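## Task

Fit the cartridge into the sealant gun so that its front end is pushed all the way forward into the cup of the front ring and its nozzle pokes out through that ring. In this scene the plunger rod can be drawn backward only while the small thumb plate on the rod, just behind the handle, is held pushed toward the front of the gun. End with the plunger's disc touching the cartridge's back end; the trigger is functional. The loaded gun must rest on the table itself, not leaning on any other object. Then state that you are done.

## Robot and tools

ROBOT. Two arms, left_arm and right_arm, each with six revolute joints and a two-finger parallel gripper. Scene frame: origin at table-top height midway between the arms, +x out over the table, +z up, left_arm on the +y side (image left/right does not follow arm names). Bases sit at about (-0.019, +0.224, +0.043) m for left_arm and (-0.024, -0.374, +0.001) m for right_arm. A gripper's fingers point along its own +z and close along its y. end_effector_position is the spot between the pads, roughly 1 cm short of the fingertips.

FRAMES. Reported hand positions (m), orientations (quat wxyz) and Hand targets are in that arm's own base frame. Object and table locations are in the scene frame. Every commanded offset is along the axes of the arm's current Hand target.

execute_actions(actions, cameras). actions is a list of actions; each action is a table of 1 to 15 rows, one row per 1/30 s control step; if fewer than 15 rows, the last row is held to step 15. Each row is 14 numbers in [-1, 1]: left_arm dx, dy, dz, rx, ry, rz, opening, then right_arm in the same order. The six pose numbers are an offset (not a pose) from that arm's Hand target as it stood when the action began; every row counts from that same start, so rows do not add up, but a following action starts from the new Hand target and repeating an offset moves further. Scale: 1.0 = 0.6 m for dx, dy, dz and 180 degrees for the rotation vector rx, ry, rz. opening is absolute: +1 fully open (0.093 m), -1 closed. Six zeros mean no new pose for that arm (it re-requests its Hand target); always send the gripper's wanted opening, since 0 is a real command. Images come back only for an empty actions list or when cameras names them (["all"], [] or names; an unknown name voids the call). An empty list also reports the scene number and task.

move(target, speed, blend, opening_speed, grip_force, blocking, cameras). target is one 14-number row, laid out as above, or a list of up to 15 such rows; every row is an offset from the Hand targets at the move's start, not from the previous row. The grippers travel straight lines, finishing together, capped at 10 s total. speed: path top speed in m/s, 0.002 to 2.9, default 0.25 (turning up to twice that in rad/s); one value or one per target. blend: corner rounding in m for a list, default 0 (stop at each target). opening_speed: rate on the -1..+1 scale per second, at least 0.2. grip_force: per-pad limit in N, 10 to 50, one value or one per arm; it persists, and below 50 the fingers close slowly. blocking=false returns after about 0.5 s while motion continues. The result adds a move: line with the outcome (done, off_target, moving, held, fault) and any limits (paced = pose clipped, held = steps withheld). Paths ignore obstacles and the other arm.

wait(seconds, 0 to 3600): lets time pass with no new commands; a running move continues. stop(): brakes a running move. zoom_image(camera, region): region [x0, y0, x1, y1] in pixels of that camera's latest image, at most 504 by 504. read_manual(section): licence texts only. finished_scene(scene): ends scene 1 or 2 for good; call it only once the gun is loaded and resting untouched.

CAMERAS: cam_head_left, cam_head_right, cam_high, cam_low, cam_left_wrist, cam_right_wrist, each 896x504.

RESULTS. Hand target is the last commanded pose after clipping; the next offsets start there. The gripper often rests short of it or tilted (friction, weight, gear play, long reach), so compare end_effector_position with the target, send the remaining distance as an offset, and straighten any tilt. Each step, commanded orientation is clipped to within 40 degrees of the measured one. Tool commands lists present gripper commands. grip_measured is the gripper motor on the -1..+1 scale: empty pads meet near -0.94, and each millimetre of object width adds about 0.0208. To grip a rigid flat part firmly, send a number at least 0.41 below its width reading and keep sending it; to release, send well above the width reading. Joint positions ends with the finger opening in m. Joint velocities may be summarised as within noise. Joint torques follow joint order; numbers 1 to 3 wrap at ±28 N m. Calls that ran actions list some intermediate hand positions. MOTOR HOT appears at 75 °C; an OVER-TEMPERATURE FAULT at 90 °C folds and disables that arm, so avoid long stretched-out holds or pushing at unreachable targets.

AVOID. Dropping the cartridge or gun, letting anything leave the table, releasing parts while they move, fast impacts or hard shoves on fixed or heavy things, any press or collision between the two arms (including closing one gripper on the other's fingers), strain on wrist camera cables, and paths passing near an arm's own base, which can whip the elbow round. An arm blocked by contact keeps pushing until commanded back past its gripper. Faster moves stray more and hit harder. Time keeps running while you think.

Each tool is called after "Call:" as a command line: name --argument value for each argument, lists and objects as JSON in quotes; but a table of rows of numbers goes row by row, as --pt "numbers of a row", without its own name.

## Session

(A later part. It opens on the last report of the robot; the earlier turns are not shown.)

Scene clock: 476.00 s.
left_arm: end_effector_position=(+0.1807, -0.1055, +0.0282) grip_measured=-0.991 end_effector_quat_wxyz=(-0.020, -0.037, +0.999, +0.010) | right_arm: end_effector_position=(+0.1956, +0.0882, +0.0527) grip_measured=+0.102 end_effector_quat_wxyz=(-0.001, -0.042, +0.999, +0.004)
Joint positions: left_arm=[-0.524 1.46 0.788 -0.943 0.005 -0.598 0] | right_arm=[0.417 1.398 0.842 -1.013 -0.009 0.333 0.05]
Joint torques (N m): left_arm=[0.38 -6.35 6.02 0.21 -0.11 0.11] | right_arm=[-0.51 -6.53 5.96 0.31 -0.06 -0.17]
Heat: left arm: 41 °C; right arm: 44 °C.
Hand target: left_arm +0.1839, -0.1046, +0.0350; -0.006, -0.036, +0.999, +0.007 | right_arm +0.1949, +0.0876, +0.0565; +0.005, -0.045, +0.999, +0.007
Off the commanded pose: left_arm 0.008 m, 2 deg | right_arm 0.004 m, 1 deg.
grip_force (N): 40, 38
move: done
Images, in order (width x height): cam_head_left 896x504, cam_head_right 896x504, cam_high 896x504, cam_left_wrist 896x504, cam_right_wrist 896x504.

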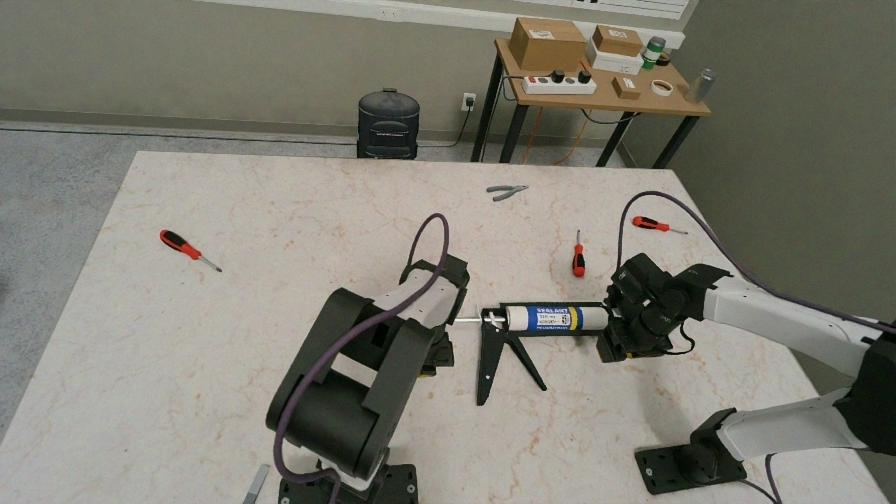

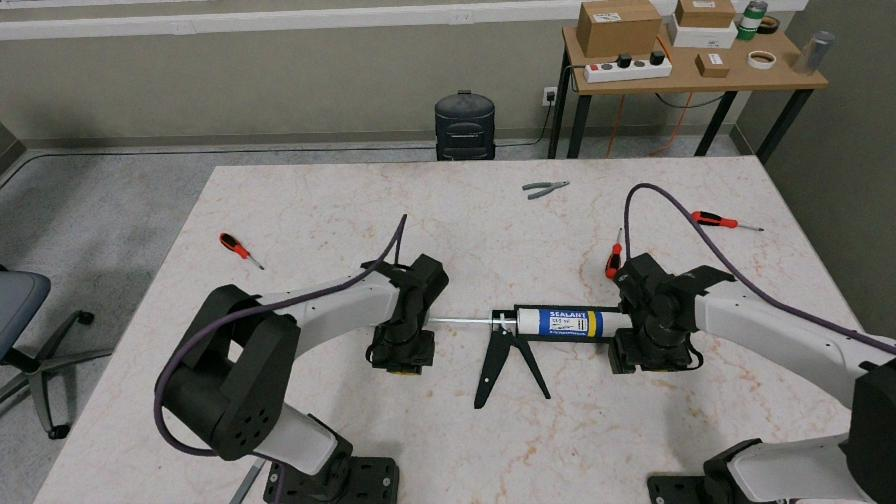

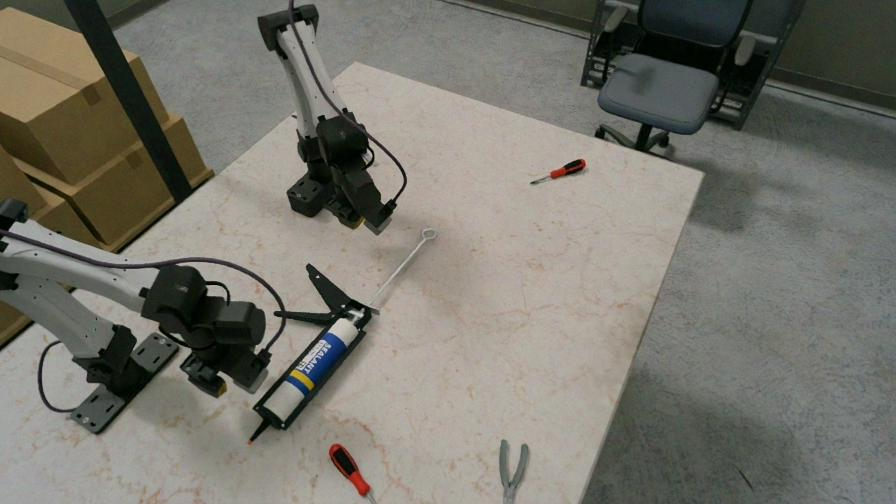

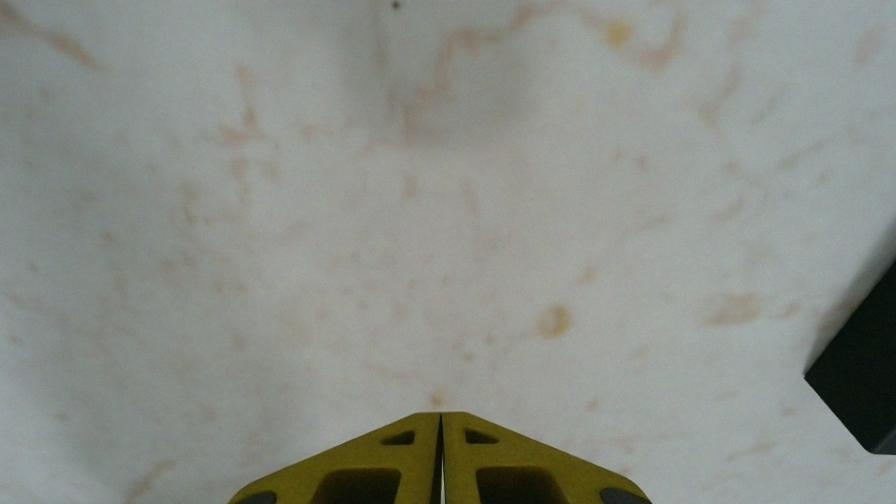

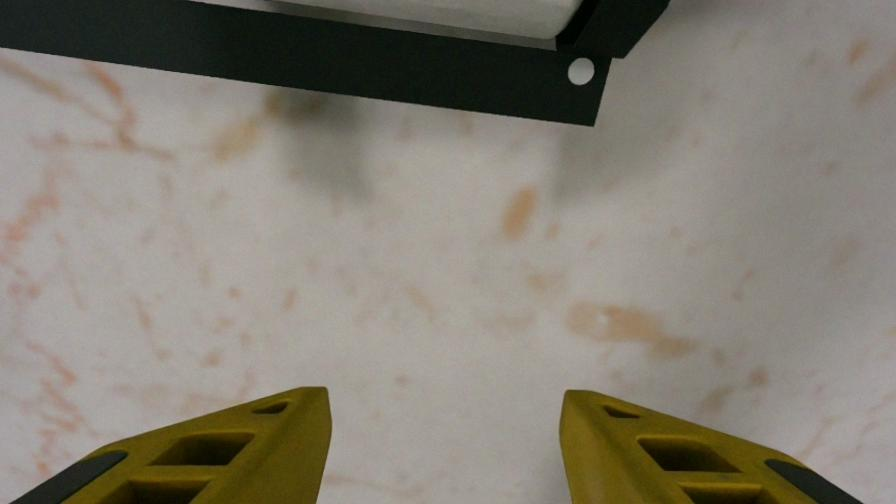

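Call:
move --target '[-0.0712,-0.3105,0,0,0,0,1,0,-0.1,-0.05,0,0,0,0.1]' --speed 0.2 --cameras '["cam_head_right","cam_high","cam_left_wrist"]' --grip_force '[50,50]'

Scene clock: 480.83 s.
left_arm: end_effector_position=(+0.2339, -0.2808, +0.0268) grip_measured=+0.998 end_effector_quat_wxyz=(-0.013, -0.030, +0.999, +0.013) | right_arm: end_effector_position=(+0.1910, +0.0261, +0.0740) grip_measured=+0.102 end_effector_quat_wxyz=(-0.018, -0.041, +0.999, +0.003)
Joint positions: left_arm=[-0.874 2.025 1.454 -1.037 0.005 -0.934 0.093] | right_arm=[0.128 1.321 0.869 -1.155 -0.009 0.046 0.05]
Joint torques (N m): left_arm=[-0.5 -8.43 9.29 0.21 -0.06 -0.06] | right_arm=[-0.51 -5.56 9.28 0.27 -0.12 -0.17]
Heat: left arm: 40 °C; right arm: 44 °C.
Hand target: left_arm +0.2400, -0.2873, +0.0319; -0.006, -0.036, +0.999, +0.007 | right_arm +0.2000, +0.0274, +0.0857; +0.005, -0.045, +0.999, +0.007
Off the commanded pose: left_arm 0.010 m, 1 deg | right_arm 0.015 m, 3 deg.
move: off_target (right_arm)

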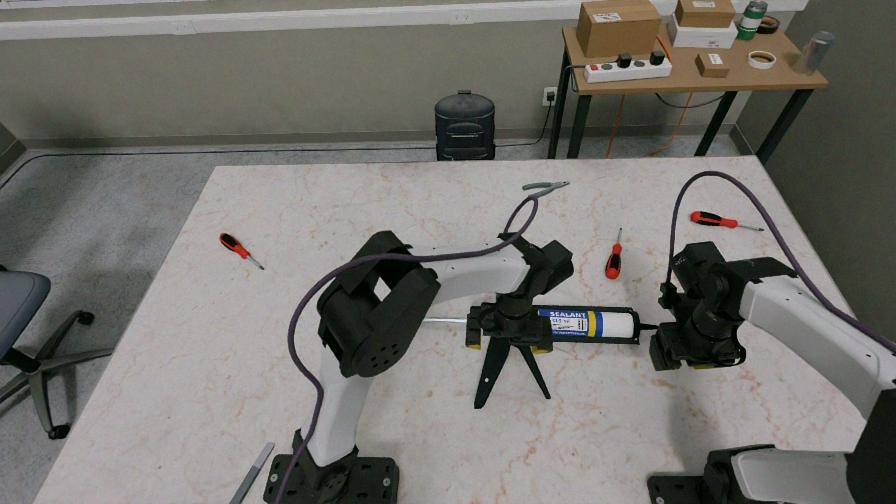

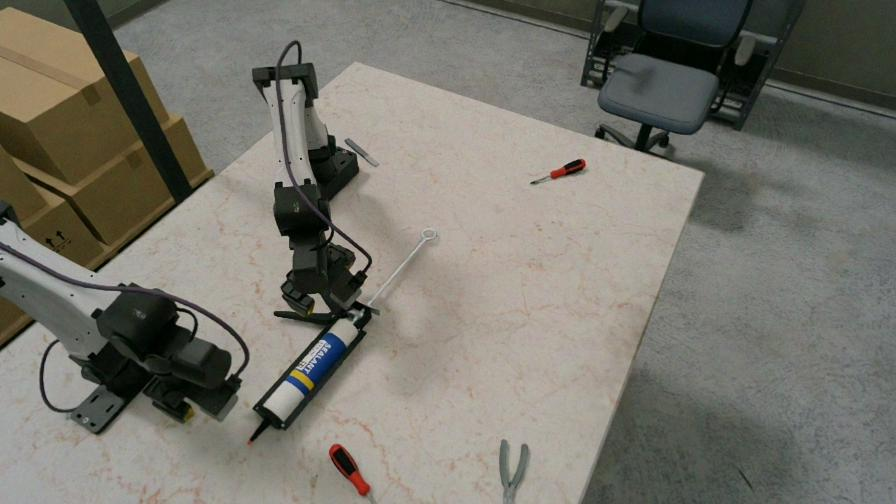

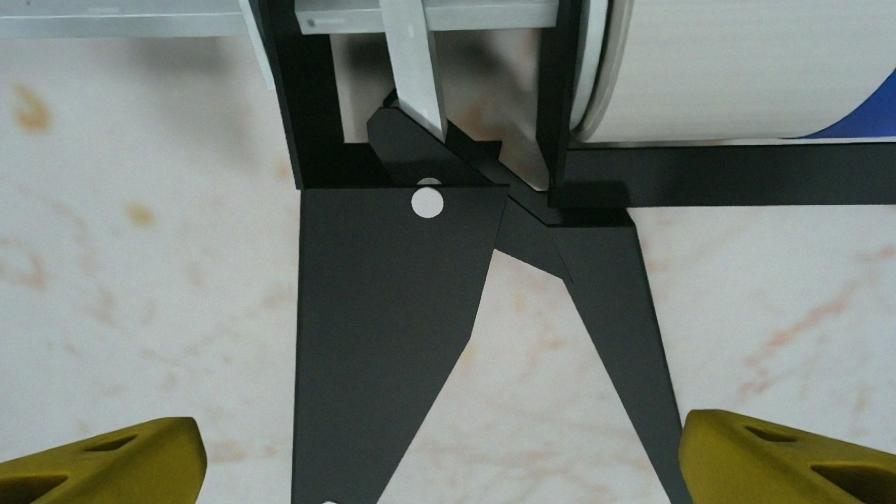

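Call:
move --target '[-0.0173,-0.0163,0.0333,0,0,0,1,0,0,0,0,0,0,0.1]' --speed 0.08 --cameras '["cam_left_wrist"]'

Scene clock: 485.57 s.
left_arm: end_effector_position=(+0.2383, -0.2862, +0.0072) grip_measured=+0.998 end_effector_quat_wxyz=(-0.022, -0.030, +0.999, +0.024) | right_arm: end_effector_position=(+0.1910, +0.0261, +0.0740) grip_measured=+0.102 end_effector_quat_wxyz=(-0.018, -0.041, +0.999, +0.003)
Joint positions: left_arm=[-0.874 2.1 1.485 -1.02 0.005 -0.934 0.093] | right_arm=[0.128 1.321 0.869 -1.155 -0.009 0.046 0.05]
Joint torques (N m): left_arm=[0.09 -8.9 9.09 0.39 -0.05 0.02] | right_arm=[-0.47 -5.53 9.18 0.25 -0.1 -0.17]
Heat: left arm: 40 °C; right arm: 45 °C.
Hand target: left_arm +0.2508, -0.2961, +0.0116; -0.006, -0.036, +0.999, +0.007 | right_arm +0.2000, +0.0274, +0.0857; +0.005, -0.045, +0.999, +0.007
Off the commanded pose: left_arm 0.017 m, 3 deg | right_arm 0.015 m, 3 deg.
move: off_target (left_arm)

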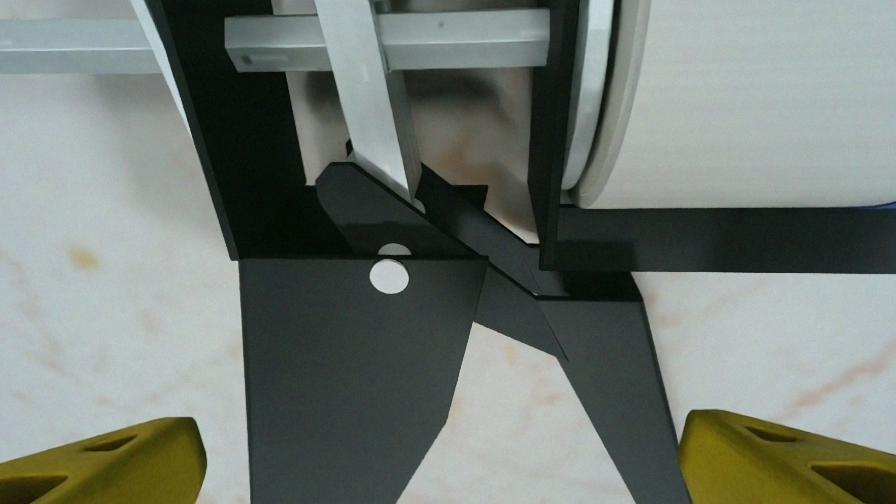

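Call:
move --target '[-0.01,-0.0042,0.028,0.011,-0.0095,0,1,0,0,0,0,0,0,0.1]' --speed 0.08 --cameras '["cam_left_wrist"]'

Scene clock: 487.90 s.
left_arm: end_effector_position=(+0.2453, -0.2942, +0.0048) grip_measured=+0.998 end_effector_quat_wxyz=(-0.005, -0.033, +0.999, +0.006) | right_arm: end_effector_position=(+0.1910, +0.0261, +0.0740) grip_measured=+0.102 end_effector_quat_wxyz=(-0.018, -0.041, +0.999, +0.003)
Joint positions: left_arm=[-0.876 2.098 1.474 -0.962 0 -0.941 0.093] | right_arm=[0.128 1.321 0.869 -1.155 -0.009 0.046 0.05]
Joint torques (N m): left_arm=[0.59 -8.64 3.62 1 -0.11 0.07] | right_arm=[-0.51 -5.59 9.22 0.24 -0.13 -0.16]
Heat: left arm: 41 °C; right arm: 45 °C.
Hand target: left_arm +0.2567, -0.2980, -0.0053; +0.009, -0.036, +0.999, -0.010 | right_arm +0.2000, +0.0274, +0.0857; +0.005, -0.045, +0.999, +0.007
Off the commanded pose: left_arm 0.016 m, 2 deg | right_arm 0.015 m, 3 deg.
move: off_target (left_arm)

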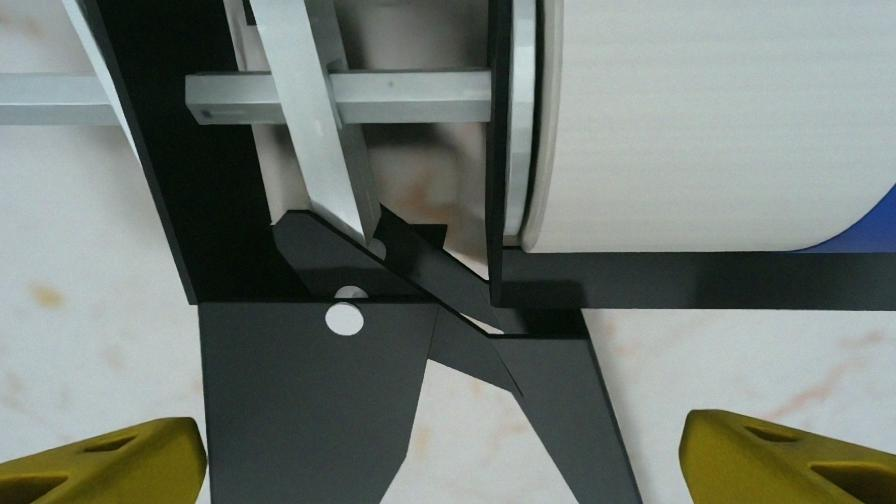

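Call:
move --target '[0,0.01,0.008,0,0,0,1,0,0,0,0,0,0,0.1]' --speed 0.08 --cameras '["cam_left_wrist"]'

Scene clock: 489.80 s.
left_arm: end_effector_position=(+0.2526, -0.2894, -0.0084) grip_measured=+0.998 end_effector_quat_wxyz=(+0.001, -0.038, +0.999, -0.005) | right_arm: end_effector_position=(+0.1910, +0.0261, +0.0740) grip_measured=+0.102 end_effector_quat_wxyz=(-0.018, -0.041, +0.999, +0.003)
Joint positions: left_arm=[-0.851 2.101 1.422 -0.882 0.005 -0.927 0.093] | right_arm=[0.128 1.321 0.869 -1.155 -0.009 0.046 0.05]
Joint torques (N m): left_arm=[0.2 -9.35 5.27 0.56 -0.09 0.11] | right_arm=[-0.49 -5.57 9.24 0.24 -0.11 -0.17]
Heat: left arm: 41 °C; right arm: 45 °C.
Hand target: left_arm +0.2564, -0.2921, -0.0102; +0.009, -0.036, +0.999, -0.010 | right_arm +0.2000, +0.0274, +0.0857; +0.005, -0.045, +0.999, +0.007
Off the commanded pose: left_arm 0.005 m, 1 deg | right_arm 0.015 m, 3 deg.
move: done

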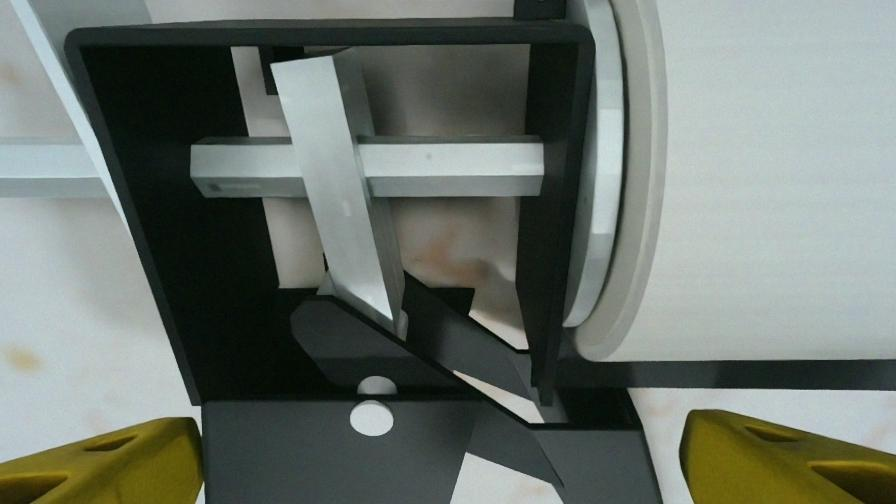

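Call:
move --target '[0.02,0.005,0.0,0,0,0,1,0,0,0,0,0,0,0.1]' --speed 0.08 --cameras '["cam_left_wrist"]'

Scene clock: 491.23 s.
left_arm: end_effector_position=(+0.2451, -0.2861, -0.0188) grip_measured=+0.998 end_effector_quat_wxyz=(-0.002, -0.040, +0.999, -0.002) | right_arm: end_effector_position=(+0.1910, +0.0261, +0.0740) grip_measured=+0.102 end_effector_quat_wxyz=(-0.018, -0.041, +0.999, +0.003)
Joint positions: left_arm=[-0.86 2.101 1.376 -0.845 0.005 -0.941 0.093] | right_arm=[0.128 1.321 0.869 -1.155 -0.009 0.046 0.05]
Joint torques (N m): left_arm=[-0.81 -11.73 4.7 0.39 -0.1 -0.03] | right_arm=[-0.53 -5.52 9.2 0.25 -0.12 -0.18]
Heat: left arm: 41 °C; right arm: 46 °C.
Hand target: left_arm +0.2442, -0.2899, -0.0105; +0.009, -0.036, +0.999, -0.010 | right_arm +0.2000, +0.0274, +0.0857; +0.005, -0.045, +0.999, +0.007
Off the commanded pose: left_arm 0.009 m, 2 deg | right_arm 0.015 m, 3 deg.
move: done

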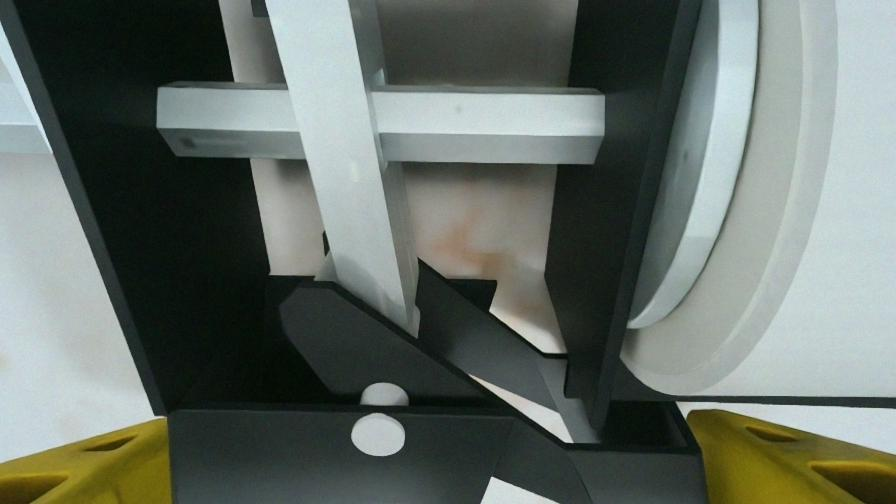

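Call:
move --target '[0,0,0.012,0,0,0,1,0,0,0,0,0,0,0.1]' --speed 0.08

Call:
move --target '[0,0,0,0,0,0,0.3,0,0,0,0,0,0,0.1]' --opening_speed 0.5 --cameras '["cam_left_wrist","cam_high"]'

Call:
zoom_image --camera "cam_high" --region '[220, 220, 450, 450]'

Scene clock: 492.73 s.
left_arm: end_effector_position=(+0.2451, -0.2871, -0.0215) grip_measured=+0.998 end_effector_quat_wxyz=(+0.001, -0.040, +0.999, -0.005) | right_arm: end_effector_position=(+0.1910, +0.0261, +0.0740) grip_measured=+0.102 end_effector_quat_wxyz=(-0.018, -0.041, +0.999, +0.003)
Joint positions: left_arm=[-0.862 2.101 1.364 -0.824 0.005 -0.941 0.093] | right_arm=[0.128 1.321 0.869 -1.155 -0.009 0.046 0.05]
Joint torques (N m): left_arm=[-0.83 -10.69 4.74 0.45 -0.1 -0.03] | right_arm=[-0.47 -5.6 9.17 0.26 -0.13 -0.17]
Heat: left arm: 42 °C; right arm: 46 °C.
Hand target: left_arm +0.2443, -0.2901, -0.0177; +0.009, -0.036, +0.999, -0.010 | right_arm +0.2000, +0.0274, +0.0857; +0.005, -0.045, +0.999, +0.007
Off the commanded pose: left_arm 0.005 m, 1 deg | right_arm 0.015 m, 3 deg.
move: done

Scene clock: 494.77 s.
left_arm: end_effector_position=(+0.2375, -0.2882, -0.0222) grip_measured=+0.309 end_effector_quat_wxyz=(-0.004, -0.027, +1.000, +0.000) | right_arm: end_effector_position=(+0.1910, +0.0261, +0.0740) grip_measured=+0.102 end_effector_quat_wxyz=(-0.018, -0.041, +0.999, +0.003)
Joint positions: left_arm=[-0.879 2.101 1.361 -0.836 0.006 -0.932 0.06] | right_arm=[0.128 1.321 0.869 -1.155 -0.009 0.046 0.05]
Joint torques (N m): left_arm=[-0.06 -10.65 5.07 0.52 -0.1 -0.04] | right_arm=[-0.46 -5.53 9.2 0.25 -0.12 -0.16]
Heat: left arm: 42 °C; right arm: 46 °C.
Hand target: left_arm +0.2443, -0.2901, -0.0177; +0.009, -0.036, +0.999, -0.010 | right_arm +0.2000, +0.0274, +0.0857; +0.005, -0.045, +0.999, +0.007
Off the commanded pose: left_arm 0.008 m, 2 deg | right_arm 0.015 m, 3 deg.
move: done
Images, in order (width x height): cam_high 896x504, cam_left_wrist 896x504.

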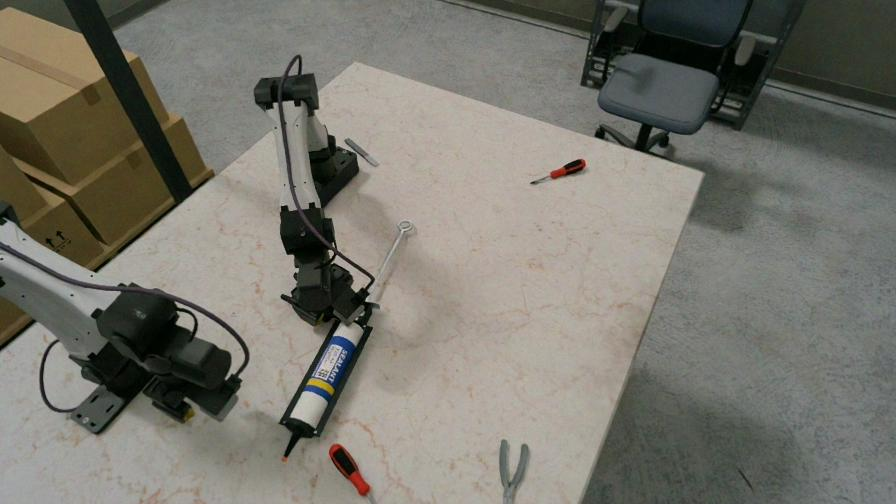

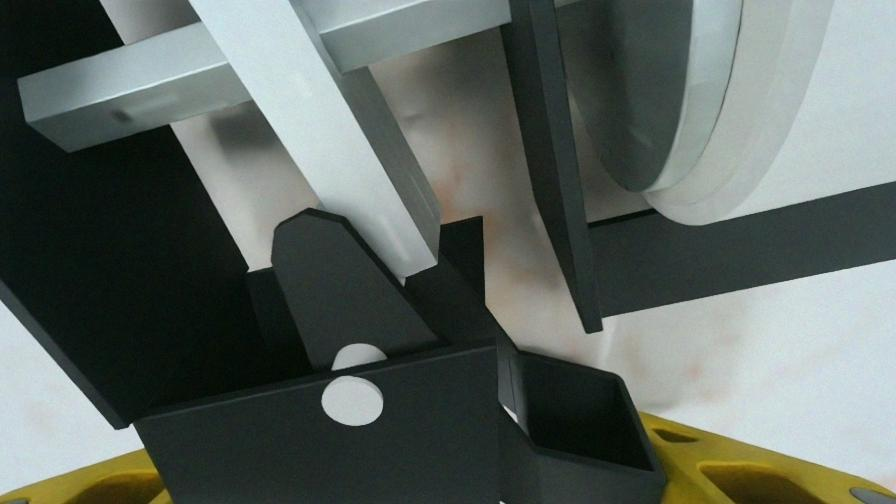

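Scaled by 2.191.

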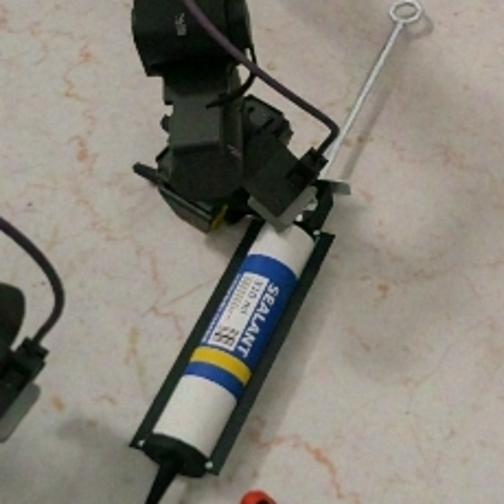

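Call:
move --target '[0,0,0,0,0,0,0.0,0,0,0,0,0,0,0.1]' --opening_speed 0.4 --cameras '["cam_left_wrist","cam_high"]'

Call:
zoom_image --camera "cam_high" --region '[220, 220, 450, 450]'

Scene clock: 496.97 s.
left_arm: end_effector_position=(+0.2375, -0.2882, -0.0222) grip_measured=+0.076 end_effector_quat_wxyz=(-0.004, -0.027, +1.000, +0.000) | right_arm: end_effector_position=(+0.1910, +0.0261, +0.0740) grip_measured=+0.102 end_effector_quat_wxyz=(-0.018, -0.041, +0.999, +0.003)
Joint positions: left_arm=[-0.879 2.101 1.361 -0.836 0.006 -0.932 0.049] | right_arm=[0.128 1.321 0.869 -1.155 -0.009 0.046 0.05]
Joint torques (N m): left_arm=[-0.06 -10.62 5.05 0.53 -0.09 -0.02] | right_arm=[-0.38 -5.49 9.25 0.22 -0.11 -0.17]
Heat: left arm: 43 °C; right arm: 46 °C.
Hand target: left_arm +0.2443, -0.2901, -0.0177; +0.009, -0.036, +0.999, -0.010 | right_arm +0.2000, +0.0274, +0.0857; +0.005, -0.045, +0.999, +0.007
Off the commanded pose: left_arm 0.008 m, 2 deg | right_arm 0.015 m, 3 deg.
move: done
Images, in order (width x height): cam_high 896x504, cam_left_wrist 896x504.

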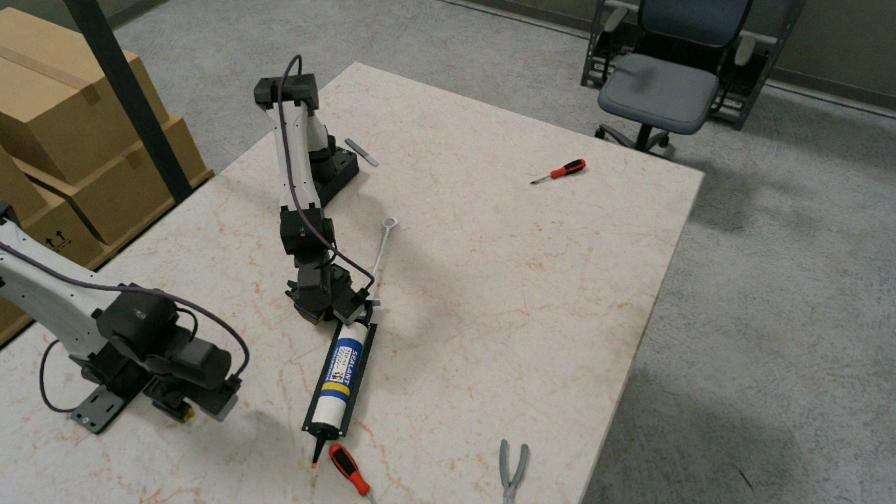

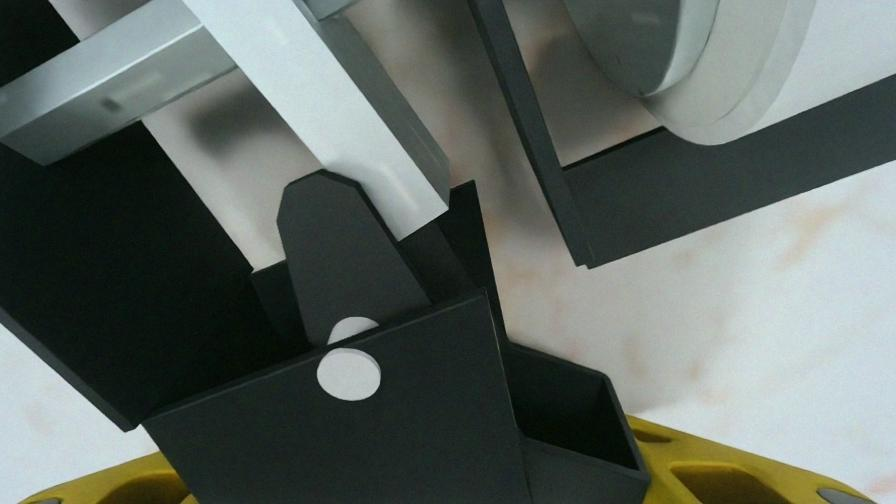

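Scaled by 2.191.

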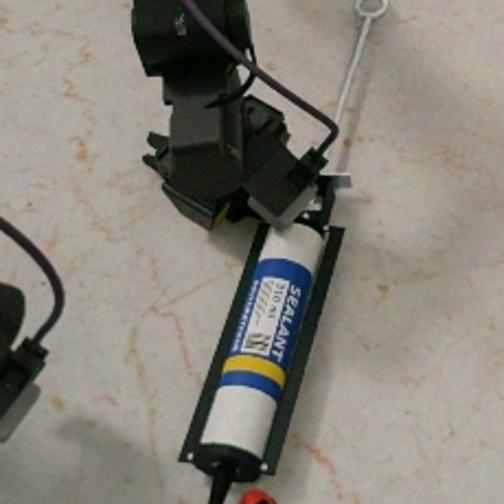

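Call:
zoom_image --camera "cam_high" --region '[290, 400, 370, 480]'

Call:
zoom_image --camera "cam_high" --region '[320, 290, 400, 370]'

Scaled by 6.300.

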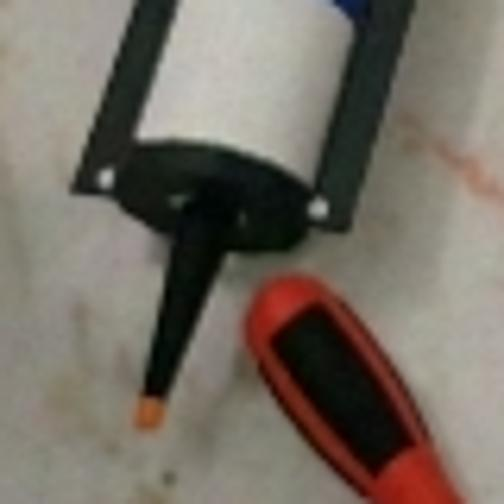

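Scaled by 6.300.

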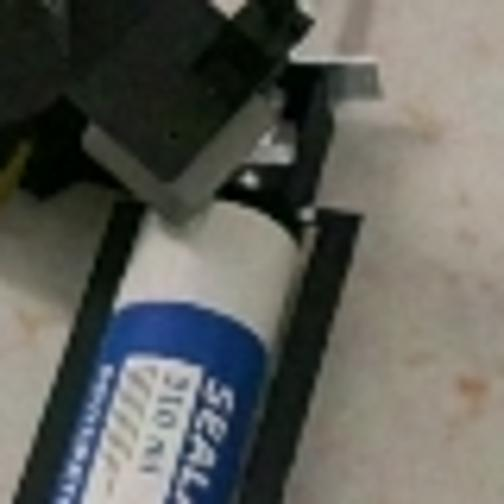

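Call:
move --target '[0,0,0,0,0,0.06,-0.35,0,0,0,0,0,0,0.1]' --opening_speed 0.4 --speed 0.1 --cameras '["cam_left_wrist","cam_high"]'

Call:
zoom_image --camera "cam_high" --region '[270, 290, 400, 490]'

Scene clock: 500.17 s.
left_arm: end_effector_position=(+0.2411, -0.2839, -0.0225) grip_measured=+0.066 end_effector_quat_wxyz=(-0.002, +0.036, +0.999, +0.004) | right_arm: end_effector_position=(+0.1910, +0.0261, +0.0740) grip_measured=+0.102 end_effector_quat_wxyz=(-0.018, -0.041, +0.999, +0.003)
Joint positions: left_arm=[-0.868 2.101 1.359 -0.838 -0.003 -0.797 0.048] | right_arm=[0.128 1.321 0.869 -1.155 -0.009 0.046 0.05]
Joint torques (N m): left_arm=[-0.09 -10.59 5.3 0.52 -0.11 0.38] | right_arm=[-0.5 -5.6 9.16 0.27 -0.11 -0.18]
Heat: left arm: 43 °C; right arm: 47 °C.
Hand target: left_arm +0.2443, -0.2901, -0.0177; +0.010, +0.058, +0.998, -0.009 | right_arm +0.2000, +0.0274, +0.0857; +0.005, -0.045, +0.999, +0.007
Off the commanded pose: left_arm 0.008 m, 3 deg | right_arm 0.015 m, 3 deg.
move: off_target (left_arm)
Images, in order (width x height): cam_high 896x504, cam_left_wrist 896x504.

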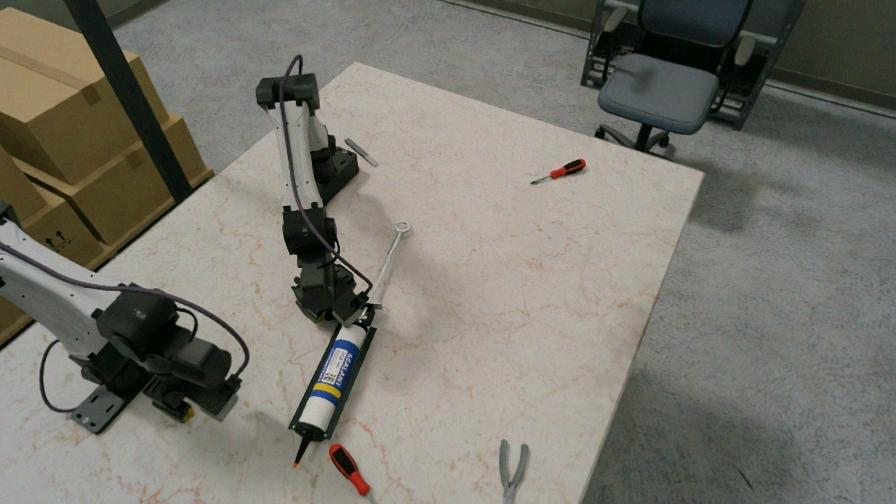

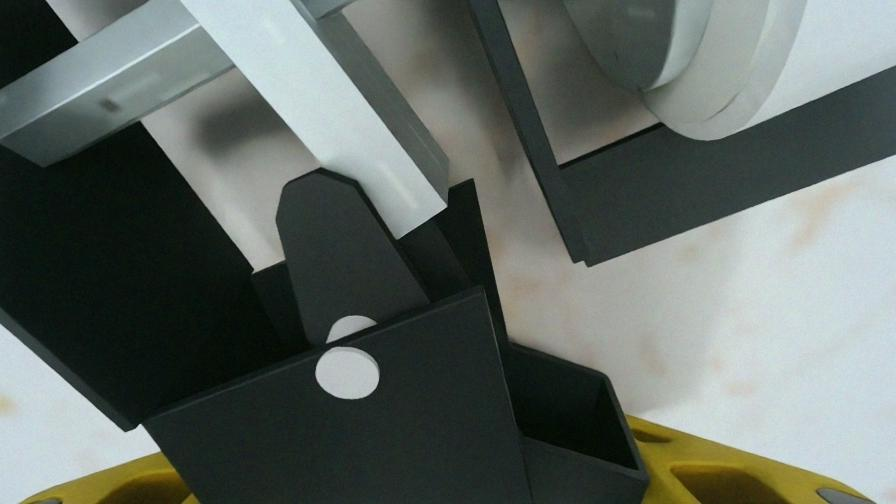

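Scaled by 2.520.

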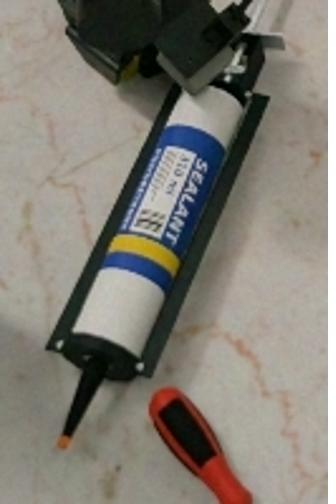

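Call:
move --target '[0,0,0,0,0,0,0.9,0,0,0,0,0,0,0.1]' --opening_speed 0.8 --cameras '["cam_left_wrist","cam_high"]'

Call:
zoom_image --camera "cam_high" --region '[270, 290, 400, 490]'

Scene clock: 502.87 s.
left_arm: end_effector_position=(+0.2425, -0.2881, -0.0225) grip_measured=+0.898 end_effector_quat_wxyz=(+0.002, +0.050, +0.999, -0.004) | right_arm: end_effector_position=(+0.1910, +0.0261, +0.0740) grip_measured=+0.102 end_effector_quat_wxyz=(-0.018, -0.041, +0.999, +0.003)
Joint positions: left_arm=[-0.87 2.101 1.359 -0.821 0.003 -0.769 0.088] | right_arm=[0.128 1.321 0.869 -1.155 -0.009 0.046 0.05]
Joint torques (N m): left_arm=[-0.14 -10.69 5.23 0.41 -0.09 0.13] | right_arm=[-0.44 -5.5 9.2 0.26 -0.12 -0.15]
Heat: left arm: 44 °C; right arm: 47 °C.
Hand target: left_arm +0.2443, -0.2901, -0.0177; +0.010, +0.058, +0.998, -0.009 | right_arm +0.2000, +0.0274, +0.0857; +0.005, -0.045, +0.999, +0.007
Off the commanded pose: left_arm 0.006 m, 1 deg | right_arm 0.015 m, 3 deg.
move: done
Images, in order (width x height): cam_high 896x504, cam_left_wrist 896x504.

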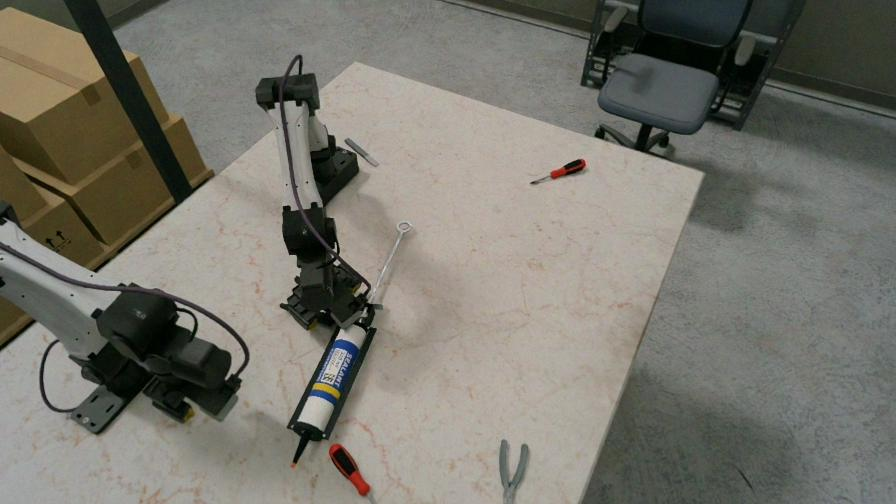

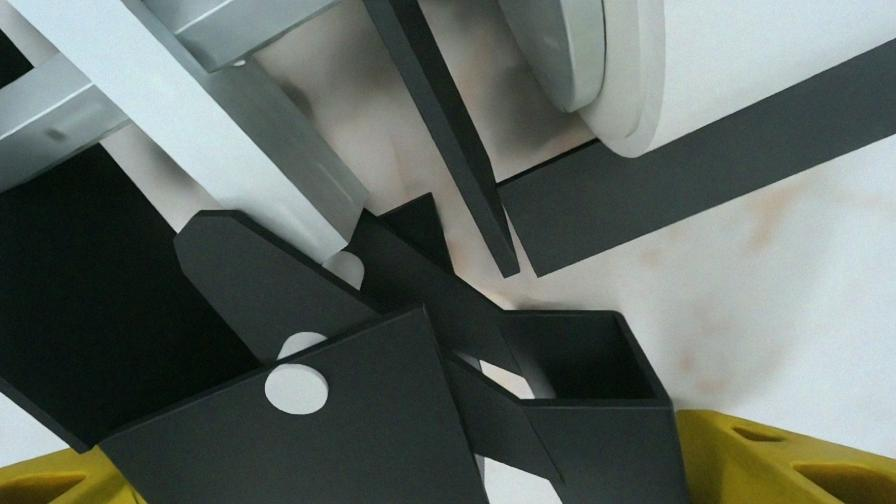

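Scaled by 2.520.

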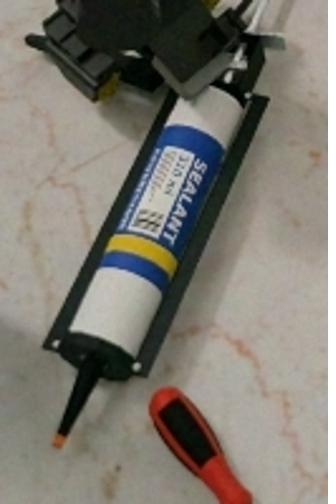

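Call:
move --target '[0,0,0,0,0,0,-0.35,0,0,0,0,0,0,0.1]' --opening_speed 0.5 --cameras '["cam_left_wrist","cam_high"]'

Call:
zoom_image --camera "cam_high" --region '[270, 290, 400, 490]'

Scene clock: 506.20 s.
left_arm: end_effector_position=(+0.2436, -0.2887, -0.0225) grip_measured=+0.406 end_effector_quat_wxyz=(+0.001, +0.048, +0.999, -0.007) | right_arm: end_effector_position=(+0.1910, +0.0261, +0.0740) grip_measured=+0.102 end_effector_quat_wxyz=(-0.018, -0.041, +0.999, +0.003)
Joint positions: left_arm=[-0.867 2.101 1.359 -0.816 0.008 -0.771 0.065] | right_arm=[0.128 1.321 0.869 -1.155 -0.009 0.046 0.05]
Joint torques (N m): left_arm=[-0.27 -10.69 5.22 0.37 -0.11 0.13] | right_arm=[-0.47 -5.52 9.21 0.26 -0.12 -0.18]
Heat: left arm: 44 °C; right arm: 47 °C.
Hand target: left_arm +0.2443, -0.2901, -0.0177; +0.010, +0.058, +0.998, -0.009 | right_arm +0.2000, +0.0274, +0.0857; +0.005, -0.045, +0.999, +0.007
Off the commanded pose: left_arm 0.005 m, 2 deg | right_arm 0.015 m, 3 deg.
move: done
Images, in order (width x height): cam_high 896x504, cam_left_wrist 896x504.

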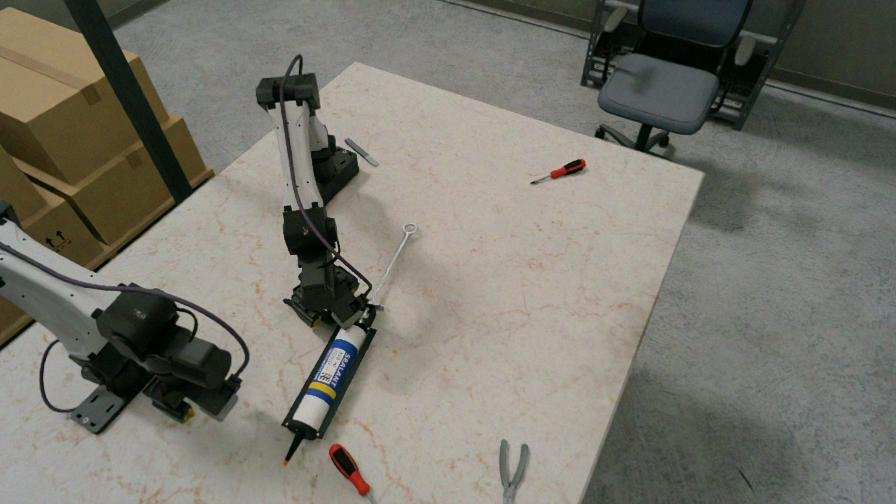

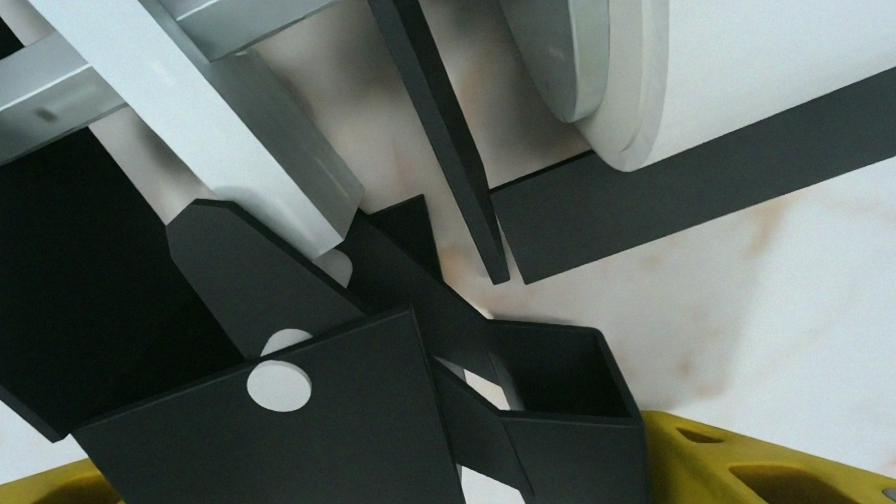

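Scaled by 2.520.

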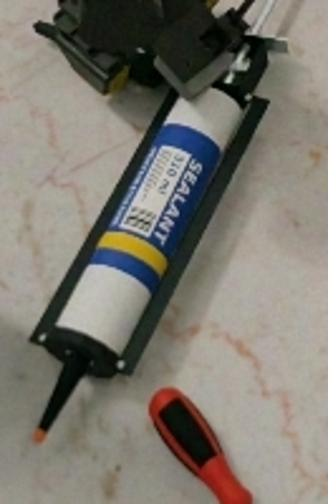

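Call:
move --target '[0,0,0,0,0,0,1,0,0,0,0,0,0,0.1]' --opening_speed 0.8 --cameras '["cam_left_wrist"]'

Scene clock: 508.87 s.
left_arm: end_effector_position=(+0.2440, -0.2888, -0.0225) grip_measured=+0.998 end_effector_quat_wxyz=(+0.003, +0.049, +0.999, -0.007) | right_arm: end_effector_position=(+0.1910, +0.0261, +0.0740) grip_measured=+0.102 end_effector_quat_wxyz=(-0.018, -0.041, +0.999, +0.003)
Joint positions: left_arm=[-0.867 2.101 1.359 -0.815 0.006 -0.769 0.093] | right_arm=[0.128 1.321 0.869 -1.155 -0.009 0.046 0.05]
Joint torques (N m): left_arm=[-0.24 -10.67 5.24 0.36 -0.11 0.13] | right_arm=[-0.5 -5.55 9.21 0.26 -0.11 -0.17]
Heat: left arm: 45 °C; right arm: 47 °C.
Hand target: left_arm +0.2443, -0.2901, -0.0177; +0.010, +0.058, +0.998, -0.009 | right_arm +0.2000, +0.0274, +0.0857; +0.005, -0.045, +0.999, +0.007
Off the commanded pose: left_arm 0.005 m, 1 deg | right_arm 0.015 m, 3 deg.
move: done

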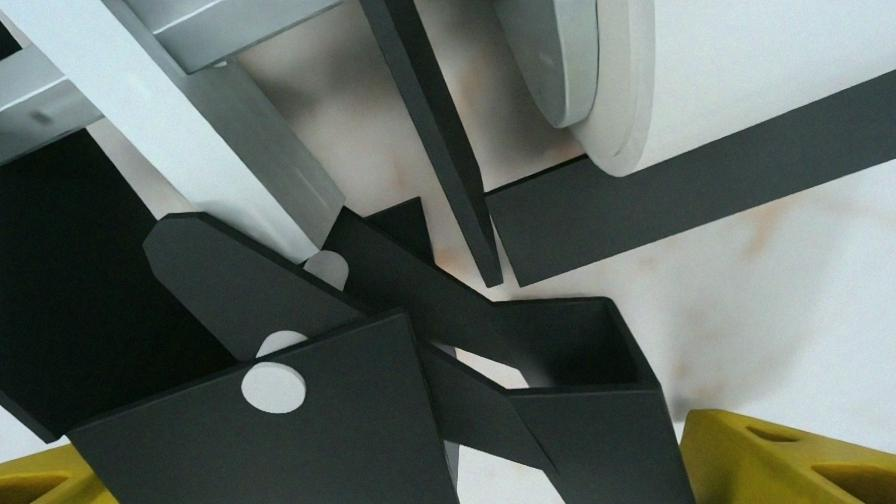

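Call:
move --pt "0 0.007 0 0 0 0 1 0 0 0 0 0 0 0.1" --pt "0.0 0.007 -0.15 0 0 0 1 0 0 0 0 0 0 0.1" --speed 0.08 --cameras '["cam_left_wrist","cam_high"]'

Call:
zoom_image --camera "cam_high" --region '[220, 200, 450, 490]'

Scene clock: 511.83 s.
left_arm: end_effector_position=(+0.2314, -0.2791, +0.0486) grip_measured=+0.998 end_effector_quat_wxyz=(-0.017, +0.062, +0.998, +0.013) | right_arm: end_effector_position=(+0.1910, +0.0261, +0.0740) grip_measured=+0.102 end_effector_quat_wxyz=(-0.018, -0.041, +0.999, +0.003)
Joint positions: left_arm=[-0.876 1.995 1.502 -1.12 0.006 -0.751 0.093] | right_arm=[0.128 1.321 0.869 -1.155 -0.009 0.046 0.05]
Joint torques (N m): left_arm=[0.39 -12.38 9.46 0.16 -0.12 0.1] | right_arm=[-0.43 -5.53 9.16 0.25 -0.12 -0.18]
Heat: left arm: 45 °C; right arm: 47 °C.
Hand target: left_arm +0.2431, -0.2842, +0.0722; +0.010, +0.058, +0.998, -0.009 | right_arm +0.2000, +0.0274, +0.0857; +0.005, -0.045, +0.999, +0.007
Off the commanded pose: left_arm 0.027 m, 4 deg | right_arm 0.015 m, 3 deg.
move: off_target (left_arm)
Images, in order (width x height): cam_high 896x504, cam_left_wrist 896x504.

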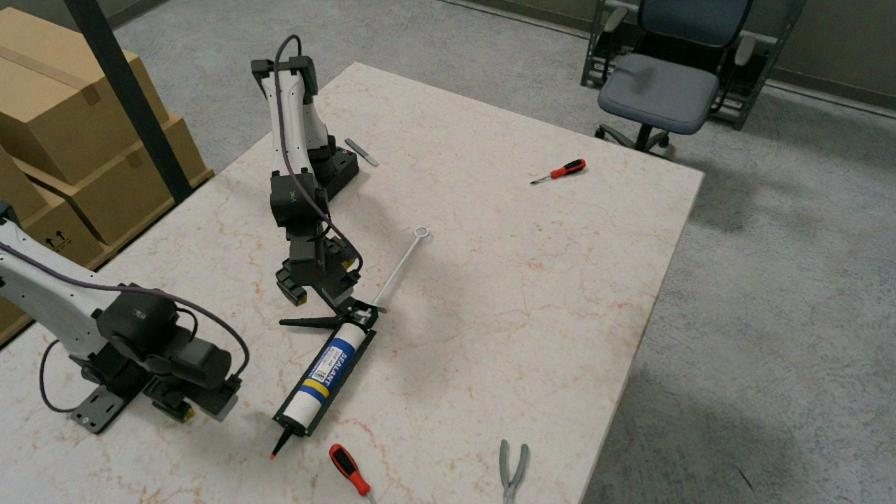

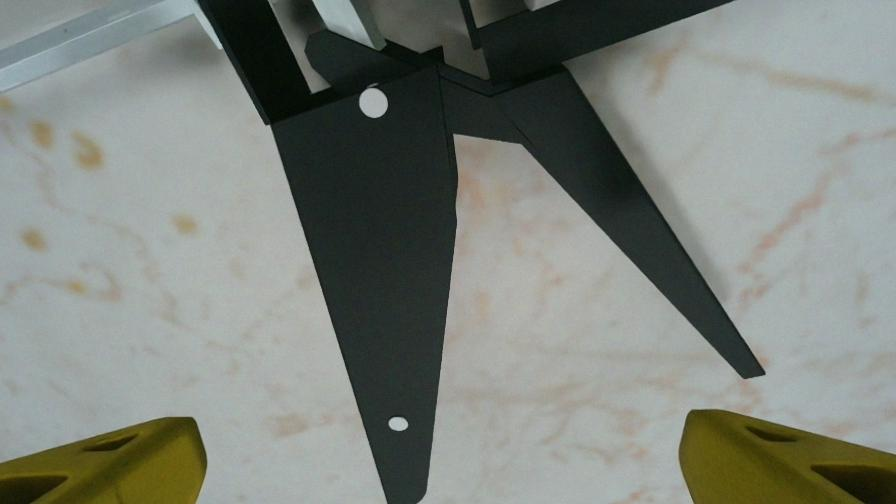

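Scaled by 1.738.

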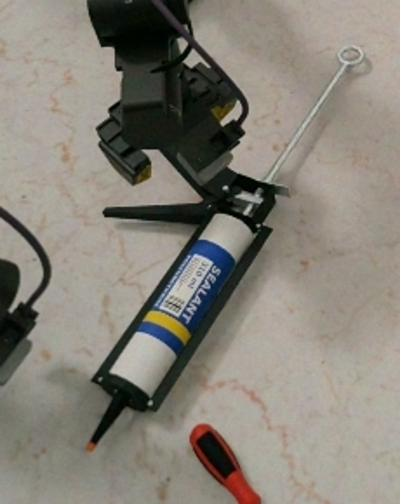

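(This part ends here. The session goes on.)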